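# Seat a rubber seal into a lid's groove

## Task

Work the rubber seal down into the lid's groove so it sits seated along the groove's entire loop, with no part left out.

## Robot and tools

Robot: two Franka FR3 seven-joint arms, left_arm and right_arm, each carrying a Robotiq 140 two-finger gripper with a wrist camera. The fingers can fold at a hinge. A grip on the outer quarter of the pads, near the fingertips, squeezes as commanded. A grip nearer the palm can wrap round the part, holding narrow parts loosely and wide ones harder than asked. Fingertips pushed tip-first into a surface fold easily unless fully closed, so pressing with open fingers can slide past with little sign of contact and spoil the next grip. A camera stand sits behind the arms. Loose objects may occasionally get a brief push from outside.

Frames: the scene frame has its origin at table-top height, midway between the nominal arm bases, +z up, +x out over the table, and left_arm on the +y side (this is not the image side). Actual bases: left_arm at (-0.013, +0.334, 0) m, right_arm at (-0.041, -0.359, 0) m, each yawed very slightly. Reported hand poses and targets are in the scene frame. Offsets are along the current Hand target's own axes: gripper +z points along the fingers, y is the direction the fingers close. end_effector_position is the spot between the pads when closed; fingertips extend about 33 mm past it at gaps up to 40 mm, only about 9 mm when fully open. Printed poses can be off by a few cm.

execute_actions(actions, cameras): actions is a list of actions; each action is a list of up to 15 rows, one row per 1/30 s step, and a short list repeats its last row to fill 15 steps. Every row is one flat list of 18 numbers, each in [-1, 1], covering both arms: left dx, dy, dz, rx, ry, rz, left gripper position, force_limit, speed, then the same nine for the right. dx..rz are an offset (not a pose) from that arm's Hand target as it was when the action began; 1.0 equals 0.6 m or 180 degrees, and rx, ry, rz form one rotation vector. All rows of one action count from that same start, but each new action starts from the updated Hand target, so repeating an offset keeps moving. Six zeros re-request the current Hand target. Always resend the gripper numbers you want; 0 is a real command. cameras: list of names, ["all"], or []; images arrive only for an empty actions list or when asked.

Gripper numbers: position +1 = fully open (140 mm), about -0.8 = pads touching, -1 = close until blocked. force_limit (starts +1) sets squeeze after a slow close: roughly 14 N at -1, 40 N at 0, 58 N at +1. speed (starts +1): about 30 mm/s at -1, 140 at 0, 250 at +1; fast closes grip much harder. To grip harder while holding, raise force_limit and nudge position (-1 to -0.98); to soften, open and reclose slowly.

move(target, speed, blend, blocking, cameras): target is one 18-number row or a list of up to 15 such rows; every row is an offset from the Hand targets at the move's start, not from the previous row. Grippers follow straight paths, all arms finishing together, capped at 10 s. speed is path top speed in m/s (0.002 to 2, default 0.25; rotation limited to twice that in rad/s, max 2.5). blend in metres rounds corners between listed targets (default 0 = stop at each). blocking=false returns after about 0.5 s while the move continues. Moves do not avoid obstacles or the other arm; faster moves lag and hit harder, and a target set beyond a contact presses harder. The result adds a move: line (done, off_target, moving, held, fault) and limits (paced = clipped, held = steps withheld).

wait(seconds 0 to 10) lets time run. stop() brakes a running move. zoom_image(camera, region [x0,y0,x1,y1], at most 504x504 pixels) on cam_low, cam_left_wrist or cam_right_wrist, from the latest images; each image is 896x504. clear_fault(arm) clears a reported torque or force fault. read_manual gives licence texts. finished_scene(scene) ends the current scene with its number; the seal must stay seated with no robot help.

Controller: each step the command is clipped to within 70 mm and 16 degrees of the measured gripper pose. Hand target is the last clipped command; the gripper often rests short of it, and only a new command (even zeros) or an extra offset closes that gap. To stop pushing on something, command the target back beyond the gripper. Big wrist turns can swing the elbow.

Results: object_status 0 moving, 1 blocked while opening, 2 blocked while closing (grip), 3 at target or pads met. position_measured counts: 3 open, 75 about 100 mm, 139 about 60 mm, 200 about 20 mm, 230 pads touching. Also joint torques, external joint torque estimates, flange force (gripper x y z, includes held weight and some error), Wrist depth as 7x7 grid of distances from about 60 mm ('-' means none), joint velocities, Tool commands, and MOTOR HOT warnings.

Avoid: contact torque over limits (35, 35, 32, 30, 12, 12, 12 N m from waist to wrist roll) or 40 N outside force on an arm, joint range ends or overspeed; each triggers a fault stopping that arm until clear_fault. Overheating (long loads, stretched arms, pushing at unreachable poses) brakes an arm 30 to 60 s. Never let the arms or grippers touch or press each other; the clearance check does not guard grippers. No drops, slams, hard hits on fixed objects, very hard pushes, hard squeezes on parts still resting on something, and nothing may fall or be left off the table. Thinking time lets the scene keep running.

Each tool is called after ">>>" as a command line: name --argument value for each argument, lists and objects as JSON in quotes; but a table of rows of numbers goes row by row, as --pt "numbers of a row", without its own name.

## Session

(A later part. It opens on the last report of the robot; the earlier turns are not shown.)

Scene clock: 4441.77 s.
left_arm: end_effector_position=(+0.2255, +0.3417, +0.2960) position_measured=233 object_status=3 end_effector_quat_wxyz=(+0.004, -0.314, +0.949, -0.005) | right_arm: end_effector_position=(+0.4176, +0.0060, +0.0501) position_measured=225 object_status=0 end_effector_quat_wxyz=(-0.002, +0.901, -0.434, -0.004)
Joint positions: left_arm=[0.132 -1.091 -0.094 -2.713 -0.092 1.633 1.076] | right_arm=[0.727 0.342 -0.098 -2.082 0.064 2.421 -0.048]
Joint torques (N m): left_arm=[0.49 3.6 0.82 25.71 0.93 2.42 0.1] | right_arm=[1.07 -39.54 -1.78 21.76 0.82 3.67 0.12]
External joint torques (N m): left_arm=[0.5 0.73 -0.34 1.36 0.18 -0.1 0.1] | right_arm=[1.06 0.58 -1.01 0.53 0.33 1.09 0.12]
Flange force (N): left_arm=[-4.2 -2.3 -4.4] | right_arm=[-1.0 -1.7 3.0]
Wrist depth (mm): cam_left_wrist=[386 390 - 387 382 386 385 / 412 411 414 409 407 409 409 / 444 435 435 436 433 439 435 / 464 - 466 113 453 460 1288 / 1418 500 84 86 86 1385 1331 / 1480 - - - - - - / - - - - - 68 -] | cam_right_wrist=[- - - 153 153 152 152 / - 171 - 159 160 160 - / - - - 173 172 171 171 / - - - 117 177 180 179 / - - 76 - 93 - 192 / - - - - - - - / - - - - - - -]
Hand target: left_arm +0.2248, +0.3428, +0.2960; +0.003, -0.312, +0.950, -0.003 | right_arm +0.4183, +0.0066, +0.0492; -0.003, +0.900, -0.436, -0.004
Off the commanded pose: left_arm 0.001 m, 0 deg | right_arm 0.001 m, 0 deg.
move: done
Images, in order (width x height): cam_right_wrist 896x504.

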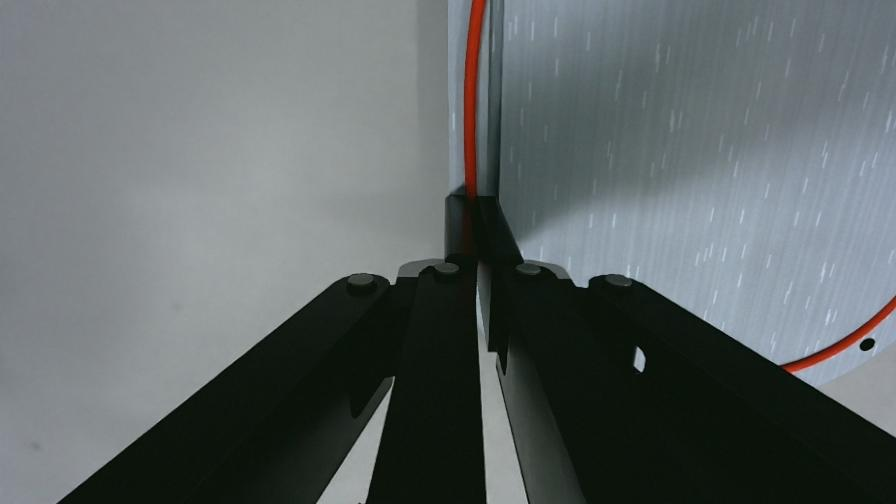

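>>> move --pt "0 0 0 0 0 0 -1 -0.5 0 0 0 -0.005 0 0 0 -1 -0.5 -1" --pt "0 0 0 0 0 0 -1 -0.5 0 -0.0025 0.018 -0.005 0 0 0 -1 -0.5 -1" --pt "0 0 0 0 0 0 -1 -0.5 0 0.0003 0.0263 0.0078 0 0 0 -1 -0.5 -1" --speed '[0.02,0.03,0.02]' --cameras '["cam_right_wrist"]'

>>> zoom_image --camera "cam_right_wrist" --region '[400, 0, 640, 200]'

Scene clock: 4451.70 s.
left_arm: end_effector_position=(+0.2255, +0.3417, +0.2960) position_measured=233 object_status=3 end_effector_quat_wxyz=(+0.004, -0.314, +0.949, -0.005) | right_arm: end_effector_position=(+0.4076, -0.0005, +0.0497) position_measured=225 object_status=2 end_effector_quat_wxyz=(-0.006, +0.900, -0.435, -0.003)
Joint positions: left_arm=[0.132 -1.091 -0.094 -2.713 -0.092 1.633 1.076] | right_arm=[0.73 0.308 -0.099 -2.139 0.064 2.453 -0.044]
Joint velocities: left_arm=[within noise] | right_arm=[-0.002 -0.001 -0.001 -0.002 0 0.004 0]
Joint torques (N m): left_arm=[0.45 3.62 0.81 25.74 0.93 2.42 0.12] | right_arm=[0.5 -35.45 -1.99 18.22 0.44 3.15 0.01]
External joint torques (N m): left_arm=[0.43 0.64 -0.39 1.48 0.18 -0.1 0.13] | right_arm=[0.41 3.46 -1.36 -2.8 -0.04 0.55 0.01]
Flange force (N): left_arm=[-4.0 -2.4 -4.7] | right_arm=[0.2 3.2 8.2]
Wrist depth (mm): cam_left_wrist=[379 386 387 399 386 390 381 / 410 408 411 408 409 411 413 / 440 441 435 436 433 434 431 / 464 461 460 118 455 464 1346 / 507 489 84 86 86 488 1331 / 1508 - - - - - - / - - - - - 67 -] | cam_right_wrist=[- - - - 151 - 151 / - - - 158 159 159 159 / 185 186 - 166 169 167 169 / - - - 113 177 178 - / - - 76 - 93 188 193 / - - - - - - - / - - - - - - -]
Hand target: left_arm +0.2248, +0.3428, +0.2960; +0.003, -0.312, +0.950, -0.003 | right_arm +0.4060, -0.0033, +0.0445; -0.003, +0.900, -0.436, -0.004
Off the commanded pose: left_arm 0.001 m, 0 deg | right_arm 0.006 m, 0 deg.
move: off_target (right_arm)
Images, in order (width x height): cam_right_wrist 896x504.

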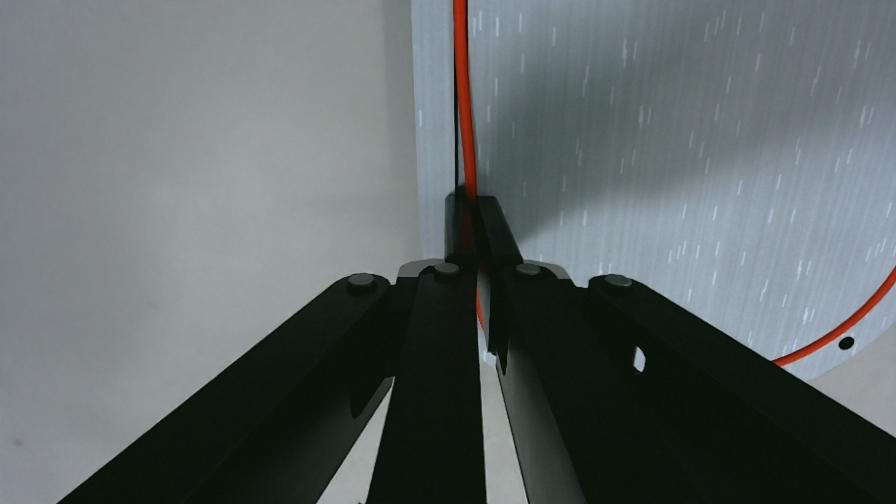

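Scaled by 2.100 from the camera's 896x504 image, which has a finer 1280x720 frame.

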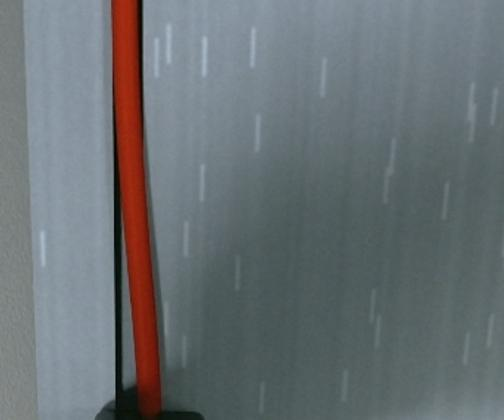

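>>> move --pt "0 0 0 0 0 0 -1 -0.5 0 -0.0028 -0.0083 -0.0117 0 0 0 -1 -0.5 -1" --pt "0 0 0 0 0 0 -1 -0.5 0 -0.0028 -0.0135 -0.0117 0 0 0 -1 -0.5 -1" --pt "0 0 0 0 0 0 -1 -0.5 0 0.0 -0.0055 0.0 0 0 0 -1 -0.5 -1" --pt "0 0 0 0 0 0 -1 -0.5 0 0.0 -0.0055 -0.003 0 0 0 -0.562 -0.5 -1" --pt "0 0 0 0 0 0 -1 -0.5 0 -0.0028 -0.0133 -0.06 0 0 0 -0.443 -0.5 -1" --speed '[0.03,0.02,0.02,0.02,0.05]' --cameras '["cam_right_wrist"]'

>>> zoom_image --camera "cam_right_wrist" --region '[400, 0, 640, 200]'

>>> zoom_image --camera "cam_right_wrist" --region '[400, 180, 640, 380]'

Scene clock: 4471.27 s.
left_arm: end_effector_position=(+0.2255, +0.3417, +0.2960) position_measured=233 object_status=3 end_effector_quat_wxyz=(+0.004, -0.314, +0.949, -0.005) | right_arm: end_effector_position=(+0.4114, +0.0028, +0.0796) position_measured=185 object_status=0 end_effector_quat_wxyz=(-0.004, +0.900, -0.435, -0.004)
Joint positions: left_arm=[0.132 -1.091 -0.094 -2.713 -0.092 1.633 1.076] | right_arm=[0.732 0.27 -0.103 -2.102 0.056 2.372 -0.037]
Joint torques (N m): left_arm=[0.52 3.57 0.81 25.76 0.94 2.44 0.08] | right_arm=[1.57 -40.21 -1.41 22.29 0.02 2.37 0.18]
External joint torques (N m): left_arm=[0.51 0.56 -0.33 1.49 0.19 -0.07 0.08] | right_arm=[1.76 -1.57 -0.57 0.44 -0.5 -0.22 0.18]
Flange force (N): left_arm=[-3.9 -2.2 -4.7] | right_arm=[-2.2 2.5 -3.8]
Wrist depth (mm): cam_left_wrist=[379 387 388 385 386 384 386 / 414 403 407 411 409 407 409 / - 432 436 432 432 436 436 / 472 470 465 112 454 458 1339 / 1480 487 84 87 86 1410 1369 / 1499 - - - - - 1462 / - - - - - 67 -] | cam_right_wrist=[189 - - - 177 179 181 / 199 201 - - 189 188 188 / - - - 207 200 199 200 / - - 222 171 149 213 - / - - 92 - 87 92 - / - - 79 - - - - / - - - - - - -]
Hand target: left_arm +0.2248, +0.3428, +0.2960; +0.003, -0.312, +0.950, -0.003 | right_arm +0.4114, +0.0026, +0.0806; -0.003, +0.900, -0.436, -0.004
Off the commanded pose: left_arm 0.001 m, 0 deg | right_arm 0.001 m, 0 deg.
move: done; target 4's new numbers were sent with right_arm's hand 0.004 m and 0 deg from that target
Images, in order (width x height): cam_right_wrist 896x504.

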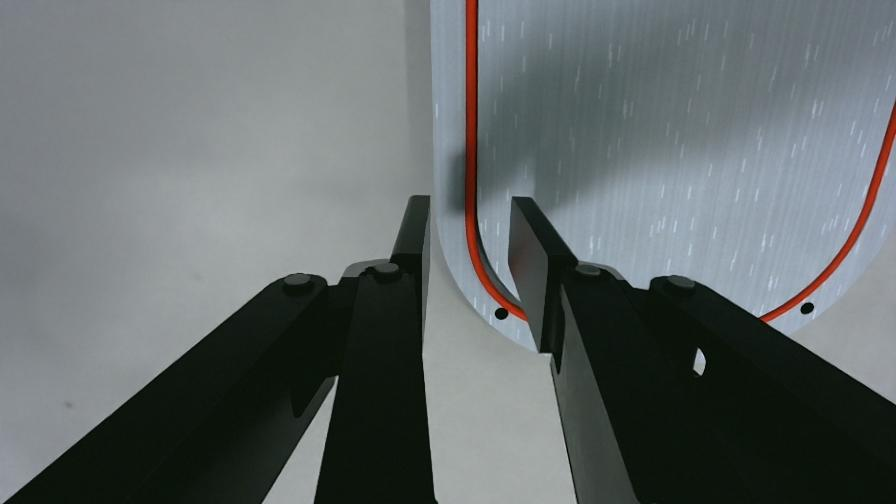

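Scaled by 2.100 from the camera's 896x504 image, which has a finer 1280x720 frame.

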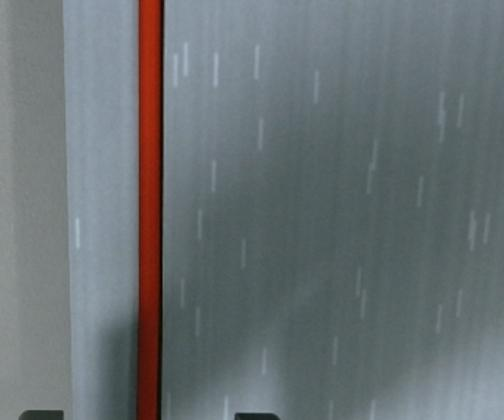

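Scaled by 2.100 from the camera's 896x504 image, which has a finer 1280x720 frame.

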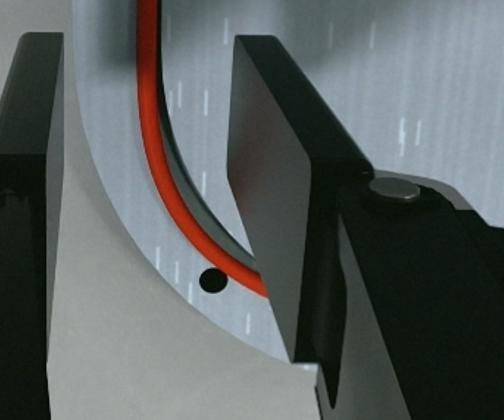

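>>> move --pt "0 0 0 0 0 0 -1 -0.5 0 -0.0167 0.0047 0.035 0 0 0 -0.443 -0.5 0.5" --pt "0 0 0 0 0 0 -1 -0.5 0 -0.0167 0.0047 0.0532 0 0 0 -0.443 -0.5 0.5" --pt "0 0 0 0 0 0 -1 -0.5 0 -0.0167 0.0047 0.0532 0 0 0 -1 -0.5 -1" --blend '[0.002,0,0]' --speed '[0.1,0.03,0.03]'

>>> move --pt "0 0 0 0 0 0 -1 -0.5 0 0.006 0.003 0 0 0 0 -1 -0.5 -1" --speed '[0.02]' --cameras '["cam_right_wrist"]'

>>> zoom_image --camera "cam_right_wrist" --region '[400, 0, 640, 200]'

Scene clock: 4502.10 s.
left_arm: end_effector_position=(+0.2255, +0.3417, +0.2960) position_measured=233 object_status=3 end_effector_quat_wxyz=(+0.004, -0.314, +0.949, -0.005) | right_arm: end_effector_position=(+0.4038, +0.0084, +0.0500) position_measured=226 object_status=0 end_effector_quat_wxyz=(-0.003, +0.901, -0.434, -0.003)
Joint positions: left_arm=[0.132 -1.091 -0.094 -2.713 -0.092 1.633 1.076] | right_arm=[0.745 0.317 -0.097 -2.122 0.06 2.44 -0.026]
Joint torques (N m): left_arm=[0.42 3.57 0.82 25.67 0.94 2.43 0.15] | right_arm=[1.45 -40.07 -1.15 21.08 0.92 2.62 0.12]
External joint torques (N m): left_arm=[0.4 0.55 -0.35 1.45 0.18 -0.08 0.15] | right_arm=[1.46 -0.86 -0.43 0.03 0.44 0.03 0.12]
Flange force (N): left_arm=[-3.7 -2.1 -4.5] | right_arm=[-1.7 2.3 -1.6]
Wrist depth (mm): cam_left_wrist=[376 389 386 389 388 388 381 / 412 407 409 405 410 409 409 / 435 432 434 429 436 433 434 / 464 479 461 118 456 462 1309 / 1385 496 84 87 86 1369 - / 1471 - - - - - - / - - - - - 67 -] | cam_right_wrist=[- - 161 153 152 150 152 / - 174 - 162 160 160 158 / - - 181 172 170 169 169 / - - - 113 175 180 180 / 205 - 76 - 93 188 191 / - - - - - - - / - - - - - - -]
Hand target: left_arm +0.2248, +0.3428, +0.2960; +0.003, -0.312, +0.950, -0.003 | right_arm +0.4029, +0.0090, +0.0487; -0.003, +0.900, -0.436, -0.004
Off the commanded pose: left_arm 0.001 m, 0 deg | right_arm 0.002 m, 0 deg.
move: done

Scene clock: 4502.80 s.
left_arm: end_effector_position=(+0.2255, +0.3417, +0.2960) position_measured=233 object_status=3 end_effector_quat_wxyz=(+0.004, -0.314, +0.949, -0.005) | right_arm: end_effector_position=(+0.4037, +0.0081, +0.0499) position_measured=226 object_status=2 end_effector_quat_wxyz=(-0.004, +0.900, -0.435, -0.003)
Joint positions: left_arm=[0.132 -1.091 -0.094 -2.713 -0.092 1.633 1.076] | right_arm=[0.744 0.315 -0.097 -2.126 0.061 2.445 -0.026]
Joint torques (N m): left_arm=[0.47 3.59 0.81 25.71 0.93 2.42 0.1] | right_arm=[-0.37 -40.35 -2.21 19.64 0.72 2.05 -0.2]
External joint torques (N m): left_arm=[0.47 0.67 -0.36 1.38 0.18 -0.1 0.1] | right_arm=[-0.32 -1.17 -1.45 -1.38 0.24 -0.54 -0.2]
Flange force (N): left_arm=[-4.0 -2.3 -4.4] | right_arm=[1.6 7.4 -3.1]
Wrist depth (mm): cam_left_wrist=[372 392 389 386 391 386 384 / 403 412 408 423 412 409 408 / 455 434 434 432 432 433 429 / 468 468 456 118 456 462 1274 / 1402 492 84 86 86 1393 1385 / 1471 - - - - - 1462 / - - - - - 68 -] | cam_right_wrist=[- - 163 153 150 150 151 / - - 173 160 160 160 157 / - - 181 168 172 169 - / - - - 113 177 179 178 / - - 76 - 93 - 190 / - - - - - - - / - - - - - - -]
Hand target: left_arm +0.2248, +0.3428, +0.2960; +0.003, -0.312, +0.950, -0.003 | right_arm +0.4037, +0.0051, +0.0487; -0.003, +0.900, -0.436, -0.004
Off the commanded pose: left_arm 0.001 m, 0 deg | right_arm 0.003 m, 0 deg.
move: done
Images, in order (width x height): cam_right_wrist 896x504.

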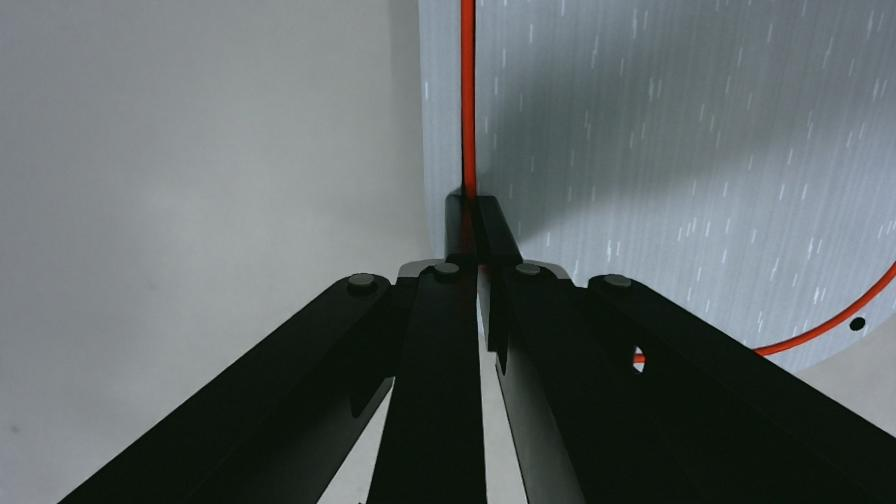

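Scaled by 2.100 from the camera's 896x504 image, which has a finer 1280x720 frame.

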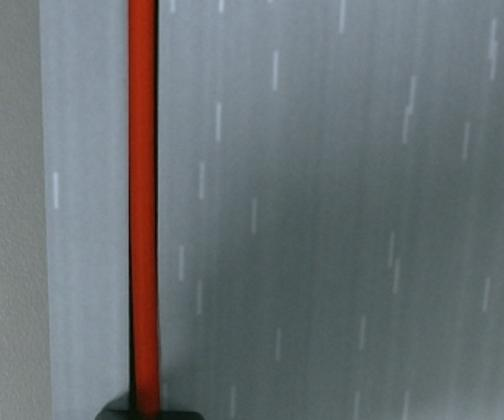

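>>> move --pt "0 0 0 0 0 0 -1 -0.5 0 0.0083 -0.003 0 0 0 0 -1 -0.5 -1" --speed '[0.02]' --cameras '["cam_right_wrist"]'

>>> zoom_image --camera "cam_right_wrist" --region '[400, 0, 640, 200]'

Scene clock: 4512.20 s.
left_arm: end_effector_position=(+0.2255, +0.3417, +0.2960) position_measured=233 object_status=3 end_effector_quat_wxyz=(+0.004, -0.314, +0.949, -0.005) | right_arm: end_effector_position=(+0.4075, +0.0041, +0.0497) position_measured=226 object_status=2 end_effector_quat_wxyz=(-0.005, +0.899, -0.437, -0.003)
Joint positions: left_arm=[0.132 -1.091 -0.094 -2.713 -0.092 1.633 1.076] | right_arm=[0.735 0.317 -0.097 -2.125 0.062 2.445 -0.031]
Joint velocities: left_arm=[within noise] | right_arm=[-0.005 0.001 0.001 0.001 -0.001 -0.001 -0.004]
Joint torques (N m): left_arm=[0.44 3.61 0.82 25.76 0.93 2.42 0.11] | right_arm=[0.08 -39.75 -1.88 21.88 0.48 2.48 -0.28]
External joint torques (N m): left_arm=[0.42 0.65 -0.35 1.5 0.17 -0.08 0.11] | right_arm=[0.11 -0.47 -1.14 0.88 0 -0.11 -0.28]
Flange force (N): left_arm=[-4.1 -2.4 -4.7] | right_arm=[0.9 -2.3 -1.5]
Wrist depth (mm): cam_left_wrist=[376 389 385 390 386 - 387 / 406 410 405 395 402 410 408 / 434 439 422 433 434 451 436 / 475 469 464 113 456 464 1402 / 1444 488 84 87 86 489 1331 / 1508 - - - - - - / - - - - - 67 -] | cam_right_wrist=[- - - 153 149 151 151 / - - - 158 159 159 158 / - - - 169 169 168 168 / - - - 113 177 179 179 / - - 76 - 93 - 190 / - - - - - - - / - - - - - - -]
Hand target: left_arm +0.2248, +0.3428, +0.2960; +0.003, -0.312, +0.950, -0.003 | right_arm +0.4082, +0.0023, +0.0486; -0.003, +0.900, -0.436, -0.004
Off the commanded pose: left_arm 0.001 m, 0 deg | right_arm 0.002 m, 0 deg.
move: done
Images, in order (width x height): cam_right_wrist 896x504.

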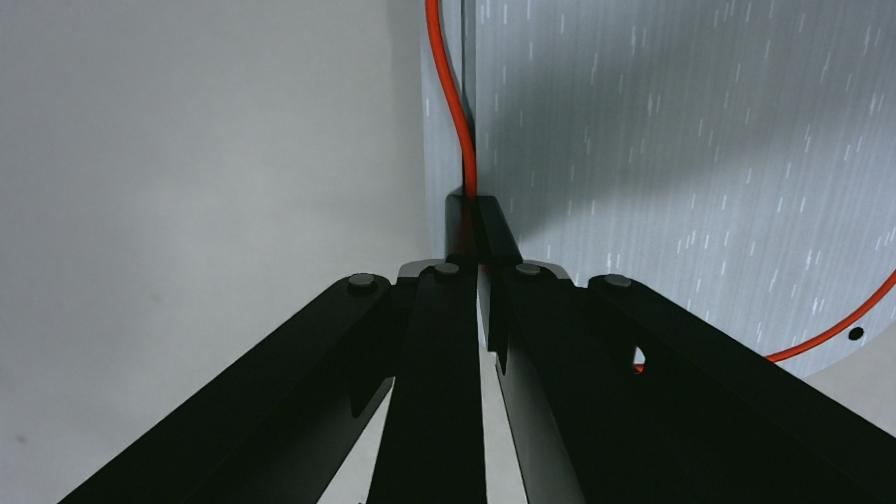

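Scaled by 2.100 from the camera's 896x504 image, which has a finer 1280x720 frame.

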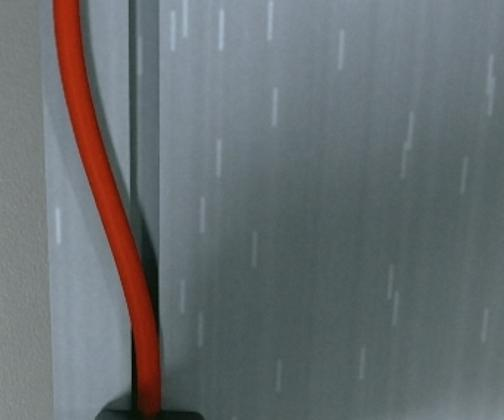

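>>> move --pt "0 0 0 0 0 0 -1 -0.5 0 0 0 0.004 0 0 0 -0.562 -0.5 -1" --pt "0 0 0 0 0 0 -1 -0.5 0 0 0 -0.08 0 0 0 -0.562 -0.5 -1" --pt "0 0 0 0 0 0 -1 -0.5 0 0.2687 0.0318 -0.0607 0 0 0.2517 -0.443 -0.5 0" --blend '[0,0.01,0]' --speed '[0.02,0.06,0.3]' --cameras '["cam_right_wrist"]'

>>> zoom_image --camera "cam_right_wrist" --region '[400, 40, 640, 240]'

Scene clock: 4536.10 s.
left_arm: end_effector_position=(+0.2255, +0.3417, +0.2960) position_measured=233 object_status=3 end_effector_quat_wxyz=(+0.004, -0.314, +0.949, -0.005) | right_arm: end_effector_position=(+0.4930, -0.1369, +0.0840) position_measured=185 object_status=3 end_effector_quat_wxyz=(+0.001, -0.664, +0.748, +0.005)
Joint positions: left_arm=[0.132 -1.091 -0.094 -2.713 -0.092 1.633 1.076] | right_arm=[0.701 0.278 -0.358 -2.098 0.149 2.353 0.406]
Joint torques (N m): left_arm=[0.48 3.61 0.85 25.68 0.94 2.42 0.07] | right_arm=[1.18 -37.73 -3.52 22.63 0.84 2.48 0.09]
External joint torques (N m): left_arm=[0.47 0.69 -0.33 1.39 0.18 -0.09 0.07] | right_arm=[1.3 -0.5 -0.5 0.7 0.31 -0.06 0.09]
Flange force (N): left_arm=[-4.1 -2.4 -4.5] | right_arm=[-1.6 0.0 -1.7]
Wrist depth (mm): cam_left_wrist=[386 387 388 384 391 386 384 / 410 411 409 409 409 407 410 / 438 431 434 440 439 436 432 / 463 475 464 112 448 459 1339 / 1427 489 84 86 86 1354 1385 / 1537 - - - - - 1427 / - - - - - 68 -] | cam_right_wrist=[- 193 - - 191 184 186 / 988 - 208 - 197 194 197 / 1067 213 - - 205 205 203 / 1110 - - 167 149 216 - / 1199 - 92 - 87 93 238 / - - 79 - - - - / - - - - - - -]
Hand target: left_arm +0.2248, +0.3428, +0.2960; +0.003, -0.312, +0.950, -0.003 | right_arm +0.4932, -0.1364, +0.0835; +0.001, -0.662, +0.749, +0.005
Off the commanded pose: left_arm 0.001 m, 0 deg | right_arm 0.001 m, 0 deg.
move: done
Images, in order (width x height): cam_right_wrist 896x504.

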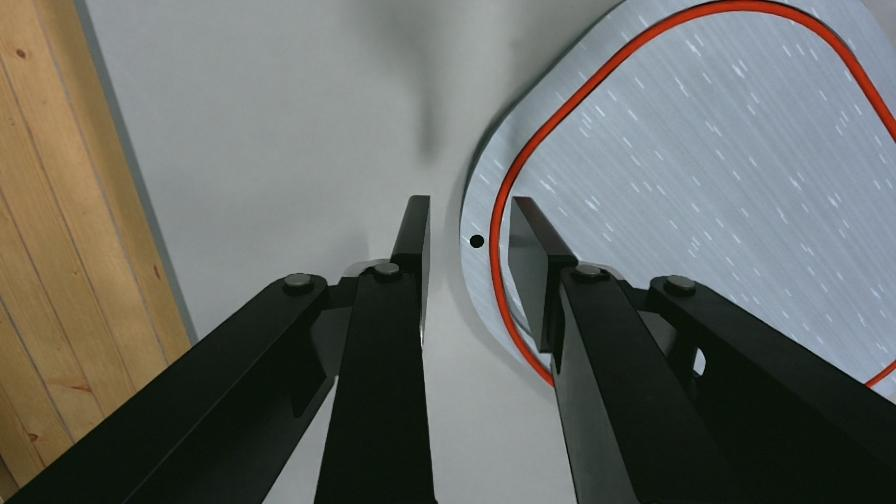

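Scaled by 2.100 from the camera's 896x504 image, which has a finer 1280x720 frame.

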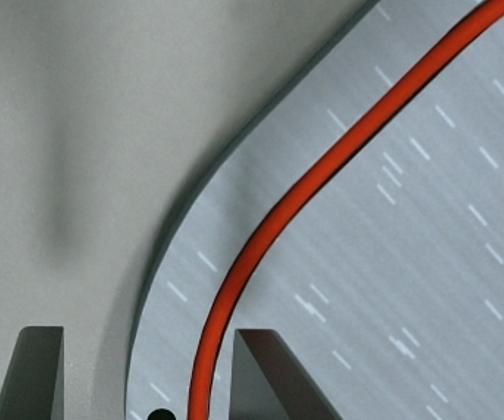

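>>> zoom_image --camera "cam_right_wrist" --region '[460, 160, 580, 260]'

>>> zoom_image --camera "cam_right_wrist" --region '[720, 0, 896, 146]'

Scaled by 4.200 from the camera's 896x504 image, which has a finer 1280x720 frame.

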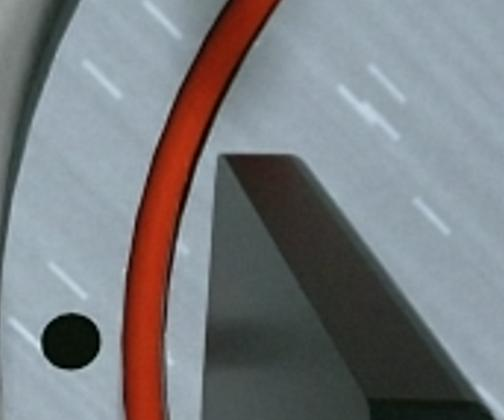

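Scaled by 2.864 from the camera's 896x504 image, which has a finer 1280x720 frame.

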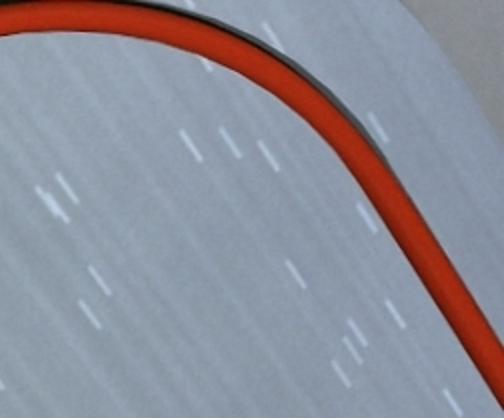

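>>> move --pt "0 0 0 0 0 0 -1 -0.5 0 -0.062 0.416 0.0 0 0 0 -0.443 -0.5 0.5" --speed '[0.3]' --cameras '["cam_right_wrist"]'

>>> zoom_image --camera "cam_right_wrist" --region '[360, 40, 600, 240]'

Scene clock: 4574.40 s.
left_arm: end_effector_position=(+0.2255, +0.3417, +0.2960) position_measured=233 object_status=3 end_effector_quat_wxyz=(+0.004, -0.314, +0.949, -0.005) | right_arm: end_effector_position=(+0.2493, -0.0691, +0.0845) position_measured=185 object_status=3 end_effector_quat_wxyz=(+0.000, -0.664, +0.748, +0.005)
Joint positions: left_arm=[0.132 -1.091 -0.094 -2.713 -0.092 1.633 1.076] | right_arm=[0.871 -0.183 -0.134 -2.672 -0.022 2.491 0.915]
Joint velocities: left_arm=[within noise] | right_arm=[0 0 0 0.001 0 0 0.007]
Joint torques (N m): left_arm=[0.42 3.58 0.84 25.75 0.95 2.43 0.11] | right_arm=[0.5 -23.18 0.27 19.98 -0.05 2.62 0.17]
External joint torques (N m): left_arm=[0.42 0.69 -0.32 1.4 0.19 -0.09 0.11] | right_arm=[0.48 -1.56 -0.2 -0.29 -0.51 0.12 0.17]
Flange force (N): left_arm=[-4.1 -2.3 -4.5] | right_arm=[4.2 3.9 -3.5]
Wrist depth (mm): cam_left_wrist=[382 386 384 388 386 379 387 / 411 409 415 414 410 417 414 / 440 439 456 433 441 435 436 / 468 463 456 118 456 458 1248 / 1427 492 84 86 86 1362 1267 / 1462 - - - - - - / - - - - - 68 -] | cam_right_wrist=[184 185 - - - - - / - 194 196 198 - - 213 / 206 - - 207 - - - / - 216 217 169 123 - - / 228 - 92 - 87 92 - / - - 79 264 - - - / - - - - - - -]
Hand target: left_arm +0.2248, +0.3428, +0.2960; +0.003, -0.312, +0.950, -0.003 | right_arm +0.2500, -0.0689, +0.0851; +0.001, -0.662, +0.749, +0.005
Off the commanded pose: left_arm 0.001 m, 0 deg | right_arm 0.001 m, 0 deg.
move: done
Images, in order (width x height): cam_right_wrist 896x504.

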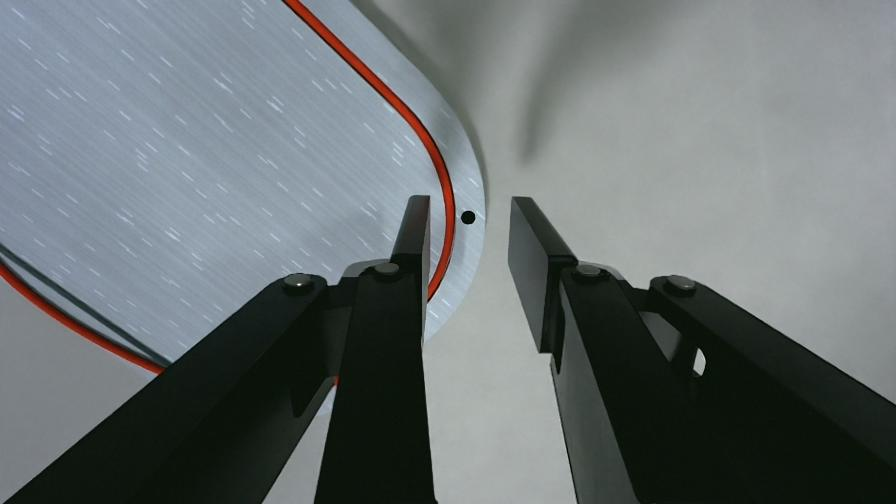

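Scaled by 2.100 from the camera's 896x504 image, which has a finer 1280x720 frame.

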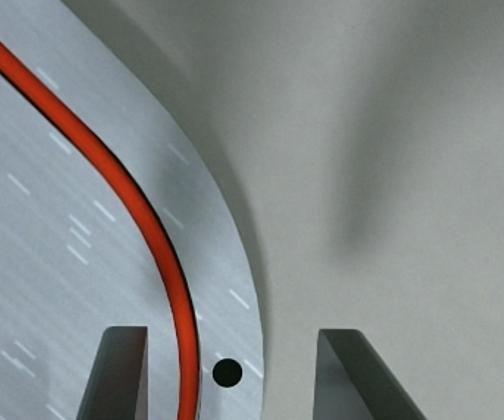

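>>> move --pt "0 0 0 0 0 0 -1 -0.5 0 -0.004 -0.013 0.045 0 0 0 -0.443 -0.5 0.5" --pt "0 0 0 0 0 0 -1 -0.5 0 -0.004 -0.013 0.0615 0 0 0 -0.443 -0.5 0.5" --pt "0 0 0 0 0 0 -1 -0.5 0 -0.004 -0.013 0.0615 0 0 0 -1 -0.5 -1" --blend '[0.002,0,0]' --speed '[0.08,0.03,0.03]'

>>> wait --seconds 0.5 --cameras '["cam_right_wrist"]'

Scene clock: 4587.43 s.
left_arm: end_effector_position=(+0.2255, +0.3417, +0.2960) position_measured=233 object_status=3 end_effector_quat_wxyz=(+0.004, -0.314, +0.949, -0.005) | right_arm: end_effector_position=(+0.2578, -0.0677, +0.0487) position_measured=231 object_status=0 end_effector_quat_wxyz=(+0.001, -0.661, +0.750, +0.004)
Joint positions: left_arm=[0.132 -1.091 -0.094 -2.713 -0.092 1.633 1.076] | right_arm=[0.871 -0.07 -0.143 -2.671 -0.003 2.604 0.896]
Joint torques (N m): left_arm=[0.49 3.56 0.82 25.73 0.95 2.44 0.06] | right_arm=[1.27 -24.14 -0.34 18.81 0.86 2.63 -0.22]
External joint torques (N m): left_arm=[0.47 0.64 -0.34 1.48 0.2 -0.06 0.06] | right_arm=[1.29 -0.21 -0.51 0.15 0.47 0.13 -0.22]
Flange force (N): left_arm=[-4.1 -2.4 -4.7] | right_arm=[-0.6 0.0 0.5]
Wrist depth (mm): cam_left_wrist=[378 387 387 391 381 387 386 / 407 417 409 409 414 409 404 / 434 438 431 434 438 432 1254 / 465 468 - 118 455 458 1309 / 1362 514 84 86 86 1354 1369 / 1489 - - - - - 1480 / - - - - - 68 -] | cam_right_wrist=[151 151 152 - 167 - 165 / 158 160 161 160 - 175 - / 169 167 169 169 187 - - / 179 179 179 112 103 - - / 188 190 76 77 93 - - / - - - - - - - / - - - - - - -]
Hand target: left_arm +0.2248, +0.3428, +0.2960; +0.003, -0.312, +0.950, -0.003 | right_arm +0.2579, -0.0671, +0.0482; +0.001, -0.662, +0.749, +0.005
Off the commanded pose: left_arm 0.001 m, 0 deg | right_arm 0.001 m, 0 deg.
move: done

Scene clock: 4587.93 s.
left_arm: end_effector_position=(+0.2255, +0.3417, +0.2960) position_measured=233 object_status=3 end_effector_quat_wxyz=(+0.004, -0.314, +0.949, -0.005) | right_arm: end_effector_position=(+0.2578, -0.0677, +0.0487) position_measured=231 object_status=3 end_effector_quat_wxyz=(+0.001, -0.661, +0.750, +0.004)
Joint positions: left_arm=[0.132 -1.091 -0.094 -2.713 -0.092 1.633 1.076] | right_arm=[0.871 -0.07 -0.143 -2.671 -0.003 2.604 0.896]
Joint torques (N m): left_arm=[0.5 3.59 0.83 25.73 0.93 2.43 0.12] | right_arm=[1.36 -24.06 -0.38 18.84 0.85 2.61 -0.24]
External joint torques (N m): left_arm=[0.47 0.69 -0.37 1.45 0.18 -0.08 0.12] | right_arm=[1.4 -0.22 -0.52 0.22 0.46 0.12 -0.24]
Flange force (N): left_arm=[-4.2 -2.4 -4.6] | right_arm=[-0.8 -0.1 0.4]
Wrist depth (mm): cam_left_wrist=[384 391 387 385 381 389 384 / 414 404 411 406 412 408 409 / 435 438 439 429 434 424 432 / 467 466 455 112 456 458 1295 / 1418 493 84 87 86 1377 1418 / 1471 - - - - - 1489 / - - - - - 67 -] | cam_right_wrist=[151 151 152 - - - - / - 161 161 161 - - - / 168 167 169 169 - - - / 178 181 176 117 195 - - / 188 189 76 77 93 - - / - - - - - - - / - - - - - - -]
Hand target: left_arm +0.2248, +0.3428, +0.2960; +0.003, -0.312, +0.950, -0.003 | right_arm +0.2579, -0.0671, +0.0482; +0.001, -0.662, +0.749, +0.005
Tool commands: left_gripper/position=-1.0 left_gripper/force_limit=-0.5 left_gripper/speed=+0.0 right_gripper/position=-1.0 right_gripper/force_limit=-0.5 right_gripper/speed=-1.0
Off the commanded pose: left_arm 0.001 m, 0 deg | right_arm 0.001 m, 0 deg.
wait: 0.50 s; at rest by 0.17 s
Images, in order (width x height): cam_right_wrist 896x504.

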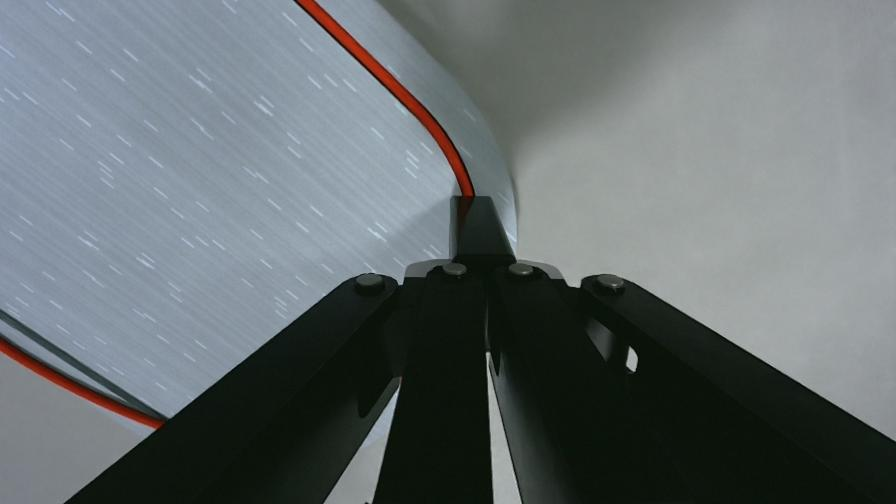

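>>> move --pt "0 0 0 0 0 0 -1 -0.5 0 0 0 -0.003 0 0 0 -0.6 -0.5 0" --pt "0 0 0 0 0 0 -1 -0.5 0 0 -0.0008 0.0025 0 0 0 -0.6 -0.5 0" --pt "0 0 0 0 0 0 -1 -0.5 0 0 -0.0008 0.0025 0 0 0 -1 -0.5 -1" --speed '[0.03,0.02,0.03]'

>>> wait --seconds 0.5

Scene clock: 4598.70 s.
left_arm: end_effector_position=(+0.2255, +0.3417, +0.2960) position_measured=233 object_status=3 end_effector_quat_wxyz=(+0.004, -0.314, +0.949, -0.005) | right_arm: end_effector_position=(+0.2569, -0.0670, +0.0474) position_measured=227 object_status=0 end_effector_quat_wxyz=(+0.000, -0.663, +0.748, +0.005)
Joint positions: left_arm=[0.132 -1.091 -0.094 -2.713 -0.092 1.633 1.076] | right_arm=[0.873 -0.066 -0.142 -2.671 -0.001 2.606 0.892]
Joint velocities: left_arm=[within noise] | right_arm=[0.001 0.001 0 0 0 -0.001 -0.006]
Joint torques (N m): left_arm=[0.53 3.58 0.87 25.75 0.92 2.44 0.1] | right_arm=[0.14 -22.41 -1.44 18.68 0.64 3.57 0.07]
External joint torques (N m): left_arm=[0.52 0.63 -0.26 1.53 0.17 -0.06 0.1] | right_arm=[0.12 1.6 -1.64 0.09 0.26 1.08 0.07]
Flange force (N): left_arm=[-4.2 -2.2 -4.8] | right_arm=[-2.0 -3.9 8.0]
Wrist depth (mm): cam_left_wrist=[379 389 389 388 386 381 385 / 409 407 409 413 409 408 406 / 423 440 433 429 435 437 1210 / - 465 464 112 457 454 1288 / 519 463 84 86 86 1369 1369 / 1557 - - - - - 1385 / - - - - - 68 -] | cam_right_wrist=[150 150 151 164 164 164 - / 156 155 158 159 - - - / - 170 169 168 - - - / 179 178 176 122 - 193 - / 187 - 76 - 93 - - / - - - - - - - / - - - - - - -]
Hand target: left_arm +0.2248, +0.3428, +0.2960; +0.003, -0.312, +0.950, -0.003 | right_arm +0.2584, -0.0672, +0.0467; +0.001, -0.662, +0.749, +0.005
Off the commanded pose: left_arm 0.001 m, 0 deg | right_arm 0.002 m, 0 deg.
move: done

Scene clock: 4599.20 s.
left_arm: end_effector_position=(+0.2255, +0.3417, +0.2960) position_measured=233 object_status=3 end_effector_quat_wxyz=(+0.004, -0.314, +0.949, -0.005) | right_arm: end_effector_position=(+0.2569, -0.0670, +0.0474) position_measured=227 object_status=2 end_effector_quat_wxyz=(+0.000, -0.664, +0.748, +0.005)
Joint positions: left_arm=[0.132 -1.091 -0.094 -2.713 -0.092 1.633 1.076] | right_arm=[0.873 -0.066 -0.142 -2.671 -0.001 2.606 0.89]
Joint torques (N m): left_arm=[0.46 3.56 0.84 25.76 0.93 2.43 0.09] | right_arm=[0.23 -22.34 -1.48 18.66 0.65 3.58 -0.04]
External joint torques (N m): left_arm=[0.45 0.61 -0.32 1.53 0.17 -0.07 0.09] | right_arm=[0.22 1.6 -1.66 0.12 0.27 1.1 -0.04]
Flange force (N): left_arm=[-4.1 -2.3 -4.8] | right_arm=[-2.0 -4.2 8.2]
Wrist depth (mm): cam_left_wrist=[379 387 388 387 - 383 384 / 412 409 409 407 409 409 413 / 437 435 434 437 437 435 436 / 466 466 470 118 460 475 1302 / 1435 488 84 87 86 478 1418 / 1418 - - - - - 1589 / - - - - - 68 -] | cam_right_wrist=[150 150 151 155 - 163 - / 158 158 159 163 - 172 - / 168 169 166 168 181 - - / 179 177 176 125 - - - / 186 186 76 - 93 - - / - - - - - - - / - - - - - - -]
Hand target: left_arm +0.2248, +0.3428, +0.2960; +0.003, -0.312, +0.950, -0.003 | right_arm +0.2584, -0.0672, +0.0467; +0.001, -0.662, +0.749, +0.005
Tool commands: left_gripper/position=-1.0 left_gripper/force_limit=-0.5 left_gripper/speed=+0.0 right_gripper/position=-1.0 right_gripper/force_limit=-0.5 right_gripper/speed=-1.0
Off the commanded pose: left_arm 0.001 m, 0 deg | right_arm 0.002 m, 0 deg.
wait: 0.50 s; at rest by 0.17 s

>>> move --pt "0 0 0 0 0 0 -1 -0.5 0 0 0.0025 -0.0063 0 0 0 -1 -0.5 -1" --pt "0 0 0 0 0 0 -1 -0.5 0 0 0.0092 -0.0063 0 0 0 -1 -0.5 -1" --speed '[0.02,0.02]' --cameras '["cam_right_wrist"]'

>>> zoom_image --camera "cam_right_wrist" --region '[280, 0, 520, 200]'

Scene clock: 4613.77 s.
left_arm: end_effector_position=(+0.2255, +0.3417, +0.2960) position_measured=233 object_status=3 end_effector_quat_wxyz=(+0.004, -0.314, +0.949, -0.005) | right_arm: end_effector_position=(+0.2536, -0.0665, +0.0501) position_measured=231 object_status=3 end_effector_quat_wxyz=(+0.001, -0.663, +0.748, +0.005)
Joint positions: left_arm=[0.132 -1.091 -0.094 -2.713 -0.092 1.633 1.076] | right_arm=[0.873 -0.081 -0.137 -2.679 -0.001 2.602 0.898]
Joint velocities: left_arm=[within noise] | right_arm=[0.001 -0.001 0 -0.001 0 0 0.006]
Joint torques (N m): left_arm=[0.47 3.63 0.83 25.67 0.95 2.45 0.09] | right_arm=[1.16 -25.33 0.09 18.41 -0.13 2.45 0.16]
External joint torques (N m): left_arm=[0.46 0.68 -0.32 1.39 0.19 -0.07 0.09] | right_arm=[1.19 -1.73 -0.08 -0.33 -0.52 -0.05 0.16]
Flange force (N): left_arm=[-4.1 -2.3 -4.4] | right_arm=[3.6 4.8 -5.2]
Wrist depth (mm): cam_left_wrist=[385 387 386 386 387 386 387 / 412 408 409 405 407 414 415 / 434 436 434 432 433 431 440 / 466 458 451 113 456 460 1324 / 1444 - 84 86 86 1362 1402 / 1453 - - - - - 1369 / - - - - - 67 -] | cam_right_wrist=[152 153 154 - - - - / - 161 161 170 - - - / 172 170 173 174 - - 189 / 180 180 179 117 - - 195 / 192 191 76 77 93 - - / - - - - - - - / - - - - - - -]
Hand target: left_arm +0.2248, +0.3428, +0.2960; +0.003, -0.312, +0.950, -0.003 | right_arm +0.2529, -0.0665, +0.0505; +0.001, -0.662, +0.749, +0.005
Off the commanded pose: left_arm 0.001 m, 0 deg | right_arm 0.001 m, 0 deg.
move: done
Images, in order (width x height): cam_right_wrist 896x504.

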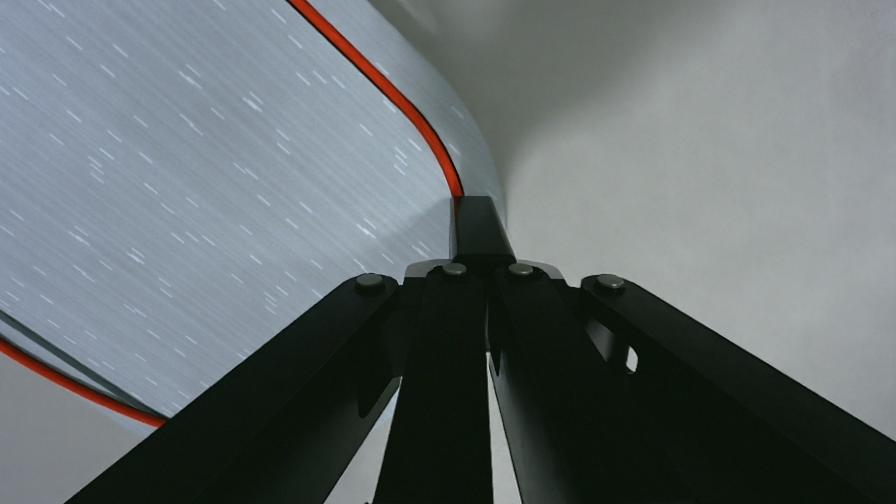

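Scaled by 2.100 from the camera's 896x504 image, which has a finer 1280x720 frame.

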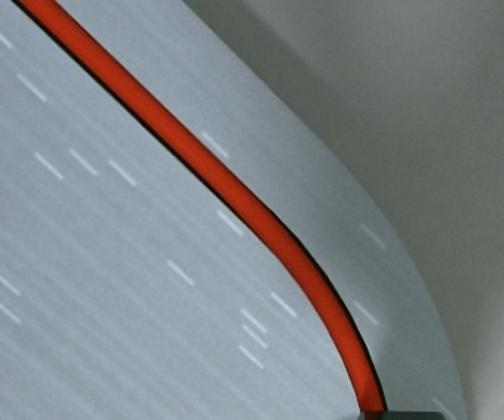

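>>> move --pt "0 0 0 0 0 0 -1 -0.5 0 0 0 -0.02 0 0 0 -0.6 -0.5 0" --pt "0 0 0 0 0 0 -1 -0.5 0 0 0 -0.08 0 0 0 -0.6 -0.5 0" --pt "0 0 0 0 0 0 -1 -0.5 0 -0.1698 -0.173 -0.08 0 0 -0.5 -0.443 -0.5 0.5" --pt "0 0 0 0 0 0 -1 -0.5 0 -0.1698 -0.173 -0.049 0 0 -0.5 -0.443 -0.5 0.5" --blend '[0.001,0.01,0.01,0]' --speed '[0.03,0.08,0.35,0.1]' --cameras '["cam_right_wrist"]'

>>> zoom_image --camera "cam_right_wrist" --region '[380, 40, 620, 240]'

>>> zoom_image --camera "cam_right_wrist" --region '[420, 220, 620, 386]'

Scene clock: 4643.93 s.
left_arm: end_effector_position=(+0.2255, +0.3417, +0.2960) position_measured=233 object_status=3 end_effector_quat_wxyz=(+0.004, -0.314, +0.949, -0.005) | right_arm: end_effector_position=(+0.3685, +0.0211, +0.0811) position_measured=185 object_status=3 end_effector_quat_wxyz=(-0.003, +0.998, -0.063, -0.002)
Joint positions: left_arm=[0.132 -1.091 -0.094 -2.713 -0.092 1.633 1.076] | right_arm=[0.797 0.216 -0.091 -2.177 0.04 2.393 -0.727]
Joint velocities: left_arm=[within noise] | right_arm=[-0.001 0 0.001 -0.001 0.001 0.004 -0.001]
Joint torques (N m): left_arm=[0.42 3.59 0.81 25.78 0.93 2.42 0.12] | right_arm=[0.64 -37.59 -0.55 21.89 1 2.77 -0.19]
External joint torques (N m): left_arm=[0.39 0.58 -0.38 1.54 0.17 -0.09 0.12] | right_arm=[0.65 -0.71 -0.11 0.14 0.46 0.11 -0.19]
Flange force (N): left_arm=[-3.9 -2.4 -4.8] | right_arm=[-1.1 0.9 -1.0]
Wrist depth (mm): cam_left_wrist=[373 387 384 386 386 386 387 / 426 409 405 410 407 407 406 / 438 434 429 429 436 432 435 / 486 469 465 118 118 467 1331 / 1435 - 84 87 86 1418 1402 / 1410 - - - - - 1578 / - - - - - 67 -] | cam_right_wrist=[- - - - 181 180 183 / - - - 199 190 190 187 / 214 - - - 204 202 200 / - 228 - 168 148 211 210 / - - 92 - 87 92 - / - - 79 - - - - / - - - - - - -]
Hand target: left_arm +0.2248, +0.3428, +0.2960; +0.003, -0.312, +0.950, -0.003 | right_arm +0.3686, +0.0216, +0.0802; -0.004, +0.998, -0.062, -0.002
Off the commanded pose: left_arm 0.001 m, 0 deg | right_arm 0.001 m, 0 deg.
move: done; blend cut to 0 m at target 3
Images, in order (width x height): cam_right_wrist 896x504.

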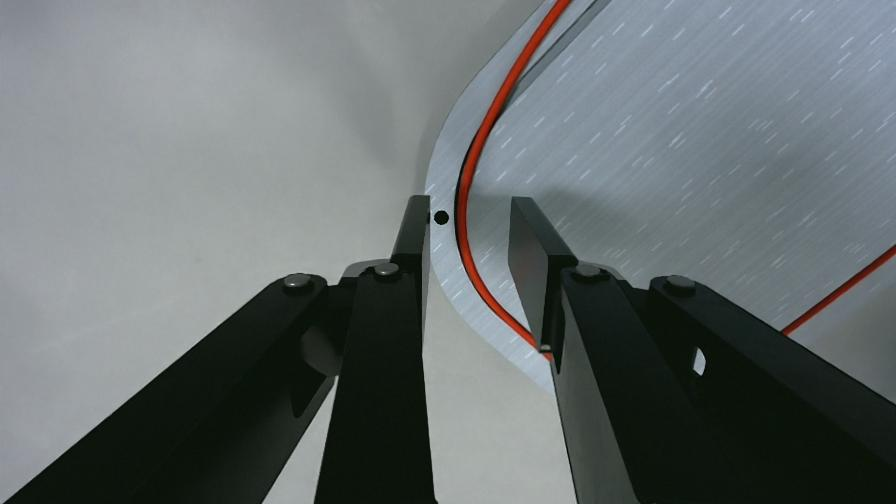

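Scaled by 2.100 from the camera's 896x504 image, which has a finer 1280x720 frame.

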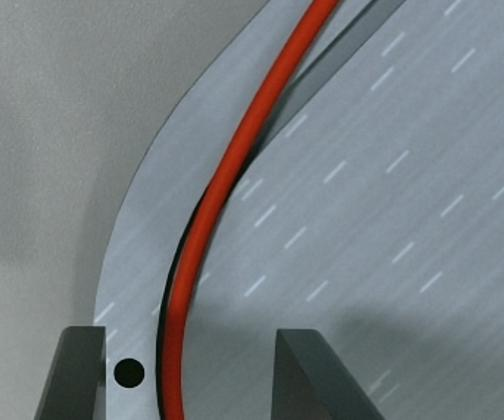

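Scaled by 2.520 from the camera's 896x504 image, which has a finer 1280x720 frame.

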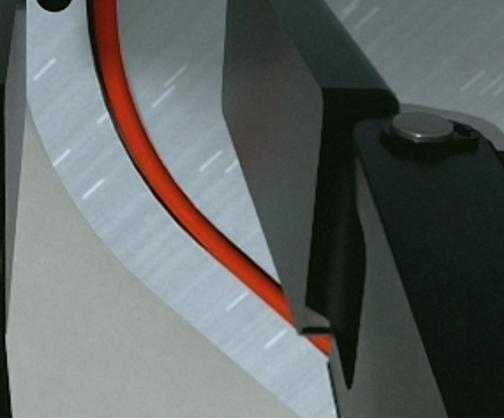

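>>> move --pt "0 0 0 0 0 0 -1 -0.5 0 0 -0.0038 0.0253 0 0 0 -1 -0.5 0" --pt "0 0 0 0 0 0 -1 -0.5 0 -0.005 -0.0005 0.0553 0 0 0 -1 -0.5 0" --pt "0 0 0 0 0 0 -1 -0.5 0 -0.0067 0.0095 0.067 0 0 0 -1 -0.5 0" --blend '[0,0.001,0]' --speed '[0.08,0.03,0.02]'

>>> move --pt "0 0 0 0 0 0 -1 -0.5 0 0.0067 -0.0158 -0.0208 0 0 0 -1 -0.5 0" --pt "0 0 0 0 0 0 -1 -0.5 0 0.0467 -0.0085 -0.03 0 0 0 -1 -0.5 0" --pt "0 0 0 0 0 0 -1 -0.5 0 0.0417 -0.0052 -0.0117 0 0 0 -1 -0.5 0" --pt "0 0 0 0 0 0 -1 -0.5 0 0.0409 0.0057 0 0 0 0 -1 -0.5 0" --blend '[0.002,0.002,0.001,0]' --speed '[0.03,0.08,0.03,0.02]'

>>> move --pt "0 0 0 0 0 0 -1 -0.5 0 0.0068 -0.0158 -0.0208 0 0 0 -1 -0.5 0" --pt "0 0 0 0 0 0 -1 -0.5 0 -0.0342 -0.0152 -0.067 0 0 0 -1 -0.5 0" --pt "0 0 0 0 0 0 -1 -0.5 0 -0.0342 -0.0152 -0.067 0 0 0 -0.443 -0.5 0.5" --blend '[0.002,0,0]' --speed '[0.03,0.1,0.1]' --cameras '["cam_right_wrist"]'

>>> zoom_image --camera "cam_right_wrist" --region '[380, 40, 620, 240]'

Scene clock: 4672.03 s.
left_arm: end_effector_position=(+0.2255, +0.3417, +0.2960) position_measured=233 object_status=3 end_effector_quat_wxyz=(+0.004, -0.314, +0.949, -0.005) | right_arm: end_effector_position=(+0.3660, +0.0249, +0.0498) position_measured=233 object_status=3 end_effector_quat_wxyz=(-0.011, +0.998, -0.061, +0.003)
Joint positions: left_arm=[0.132 -1.091 -0.094 -2.713 -0.092 1.633 1.076] | right_arm=[0.796 0.265 -0.082 -2.208 0.054 2.492 -0.736]
Joint velocities: left_arm=[within noise] | right_arm=[0 0 0.001 -0.002 0.001 0.003 -0.003]
Joint torques (N m): left_arm=[0.51 3.61 0.83 25.68 0.94 2.41 0.09] | right_arm=[-1.31 -30.51 -2.87 15.78 0.4 2.75 -0.29]
External joint torques (N m): left_arm=[0.51 0.7 -0.35 1.27 0.18 -0.12 0.09] | right_arm=[-1.39 6.95 -2.49 -5 -0.08 0.05 -0.29]
Flange force (N): left_arm=[-4.0 -2.2 -4.2] | right_arm=[1.6 4.1 14.9]
Wrist depth (mm): cam_left_wrist=[373 389 386 388 389 - 384 / 407 410 412 406 405 407 409 / 437 440 435 435 432 432 433 / 475 473 461 118 459 464 1302 / 1402 487 84 87 86 1369 1385 / 1508 - - - - - 1462 / - - - - - 67 -] | cam_right_wrist=[- - - - - 150 149 / - 174 - 159 160 159 158 / - 186 183 - 169 168 169 / - 197 - 112 109 176 176 / - - 77 77 93 - 187 / - - - - - - 195 / - - - - - - -]
Hand target: left_arm +0.2248, +0.3428, +0.2960; +0.003, -0.312, +0.950, -0.003 | right_arm +0.3637, +0.0168, +0.0400; -0.004, +0.998, -0.062, -0.002
Off the commanded pose: left_arm 0.001 m, 0 deg | right_arm 0.013 m, 1 deg.
move: off_target (right_arm)

Scene clock: 4674.10 s.
left_arm: end_effector_position=(+0.2255, +0.3417, +0.2960) position_measured=233 object_status=3 end_effector_quat_wxyz=(+0.004, -0.314, +0.949, -0.005) | right_arm: end_effector_position=(+0.3902, +0.0175, +0.0501) position_measured=233 object_status=3 end_effector_quat_wxyz=(-0.010, +0.998, -0.061, +0.003)
Joint positions: left_arm=[0.132 -1.091 -0.094 -2.713 -0.092 1.633 1.076] | right_arm=[0.76 0.297 -0.084 -2.158 0.057 2.471 -0.774]
Joint velocities: left_arm=[within noise] | right_arm=[-0.001 0 0.001 -0.002 0.002 0.002 -0.005]
Joint torques (N m): left_arm=[0.51 3.62 0.81 25.74 0.93 2.44 0.07] | right_arm=[-1.1 -31.2 -2.26 16.55 0.53 3.18 -0.28]
External joint torques (N m): left_arm=[0.53 0.65 -0.33 1.52 0.18 -0.06 0.07] | right_arm=[-1.14 7.34 -1.75 -4.41 0.03 0.5 -0.28]
Flange force (N): left_arm=[-4.2 -2.4 -4.8] | right_arm=[2.5 1.9 16.3]
Wrist depth (mm): cam_left_wrist=[381 388 384 386 386 392 387 / 412 407 408 407 412 412 408 / 433 431 435 430 435 436 427 / 465 461 466 112 457 476 1339 / 499 493 84 86 86 1427 1410 / 1547 - - - - - 1480 / - - - - - 68 -] | cam_right_wrist=[- 165 - 167 152 151 150 / - - - 169 163 162 159 / 184 - - 171 169 167 167 / - - 191 112 109 177 176 / - - 76 77 93 185 - / - - - - - - - / - - - - - - -]
Hand target: left_arm +0.2248, +0.3428, +0.2960; +0.003, -0.312, +0.950, -0.003 | right_arm +0.3876, +0.0104, +0.0398; -0.004, +0.998, -0.062, -0.002
Off the commanded pose: left_arm 0.001 m, 0 deg | right_arm 0.013 m, 1 deg.
move: off_target (right_arm)

Scene clock: 4676.33 s.
left_arm: end_effector_position=(+0.2255, +0.3417, +0.2960) position_measured=233 object_status=3 end_effector_quat_wxyz=(+0.004, -0.314, +0.949, -0.005) | right_arm: end_effector_position=(+0.3694, +0.0225, +0.0801) position_measured=185 object_status=0 end_effector_quat_wxyz=(-0.006, +0.998, -0.060, -0.002)
Joint positions: left_arm=[0.132 -1.091 -0.094 -2.713 -0.092 1.633 1.076] | right_arm=[0.791 0.219 -0.085 -2.176 0.044 2.399 -0.735]
Joint torques (N m): left_arm=[0.49 3.59 0.78 25.72 0.94 2.43 0.08] | right_arm=[1.55 -38.56 -1.13 21.42 0.03 2.43 0.29]
External joint torques (N m): left_arm=[0.53 0.62 -0.3 1.44 0.19 -0.08 0.09] | right_arm=[1.56 -1.82 -0.73 -0.2 -0.51 -0.22 0.29]
Flange force (N): left_arm=[-4.0 -2.1 -4.6] | right_arm=[-5.1 2.8 -4.0]
Wrist depth (mm): cam_left_wrist=[381 388 384 385 386 384 387 / 409 414 408 412 410 407 409 / 428 436 444 - 434 432 444 / 459 462 456 118 452 459 1295 / 1385 490 84 86 86 1402 1393 / 1462 - - - - - - / - - - - - 68 -] | cam_right_wrist=[- - 192 - 182 179 180 / - 200 - 201 190 190 187 / - - - 203 198 199 200 / - 225 - 207 148 210 210 / - - 92 - 87 92 225 / - - 79 - - - - / - - - - - - -]
Hand target: left_arm +0.2248, +0.3428, +0.2960; +0.003, -0.312, +0.950, -0.003 | right_arm +0.3686, +0.0216, +0.0802; -0.004, +0.998, -0.062, -0.002
Off the commanded pose: left_arm 0.001 m, 0 deg | right_arm 0.001 m, 0 deg.
move: done
Images, in order (width x height): cam_right_wrist 896x504.

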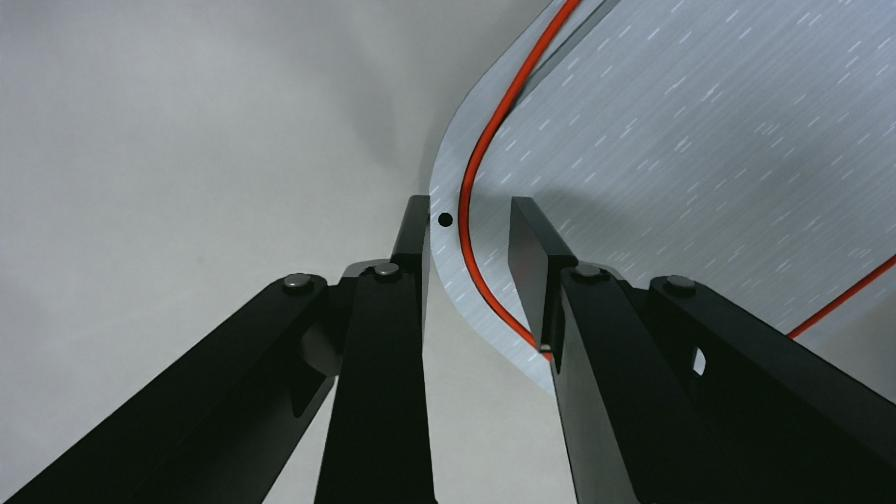

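Scaled by 2.100 from the camera's 896x504 image, which has a finer 1280x720 frame.

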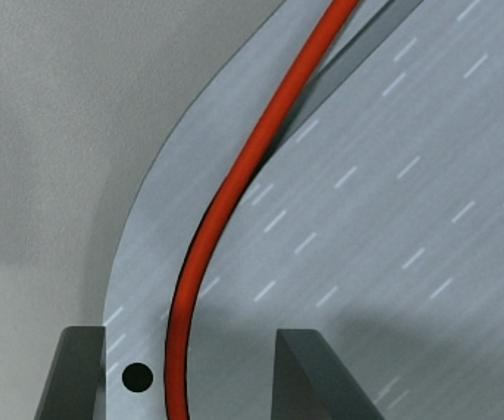

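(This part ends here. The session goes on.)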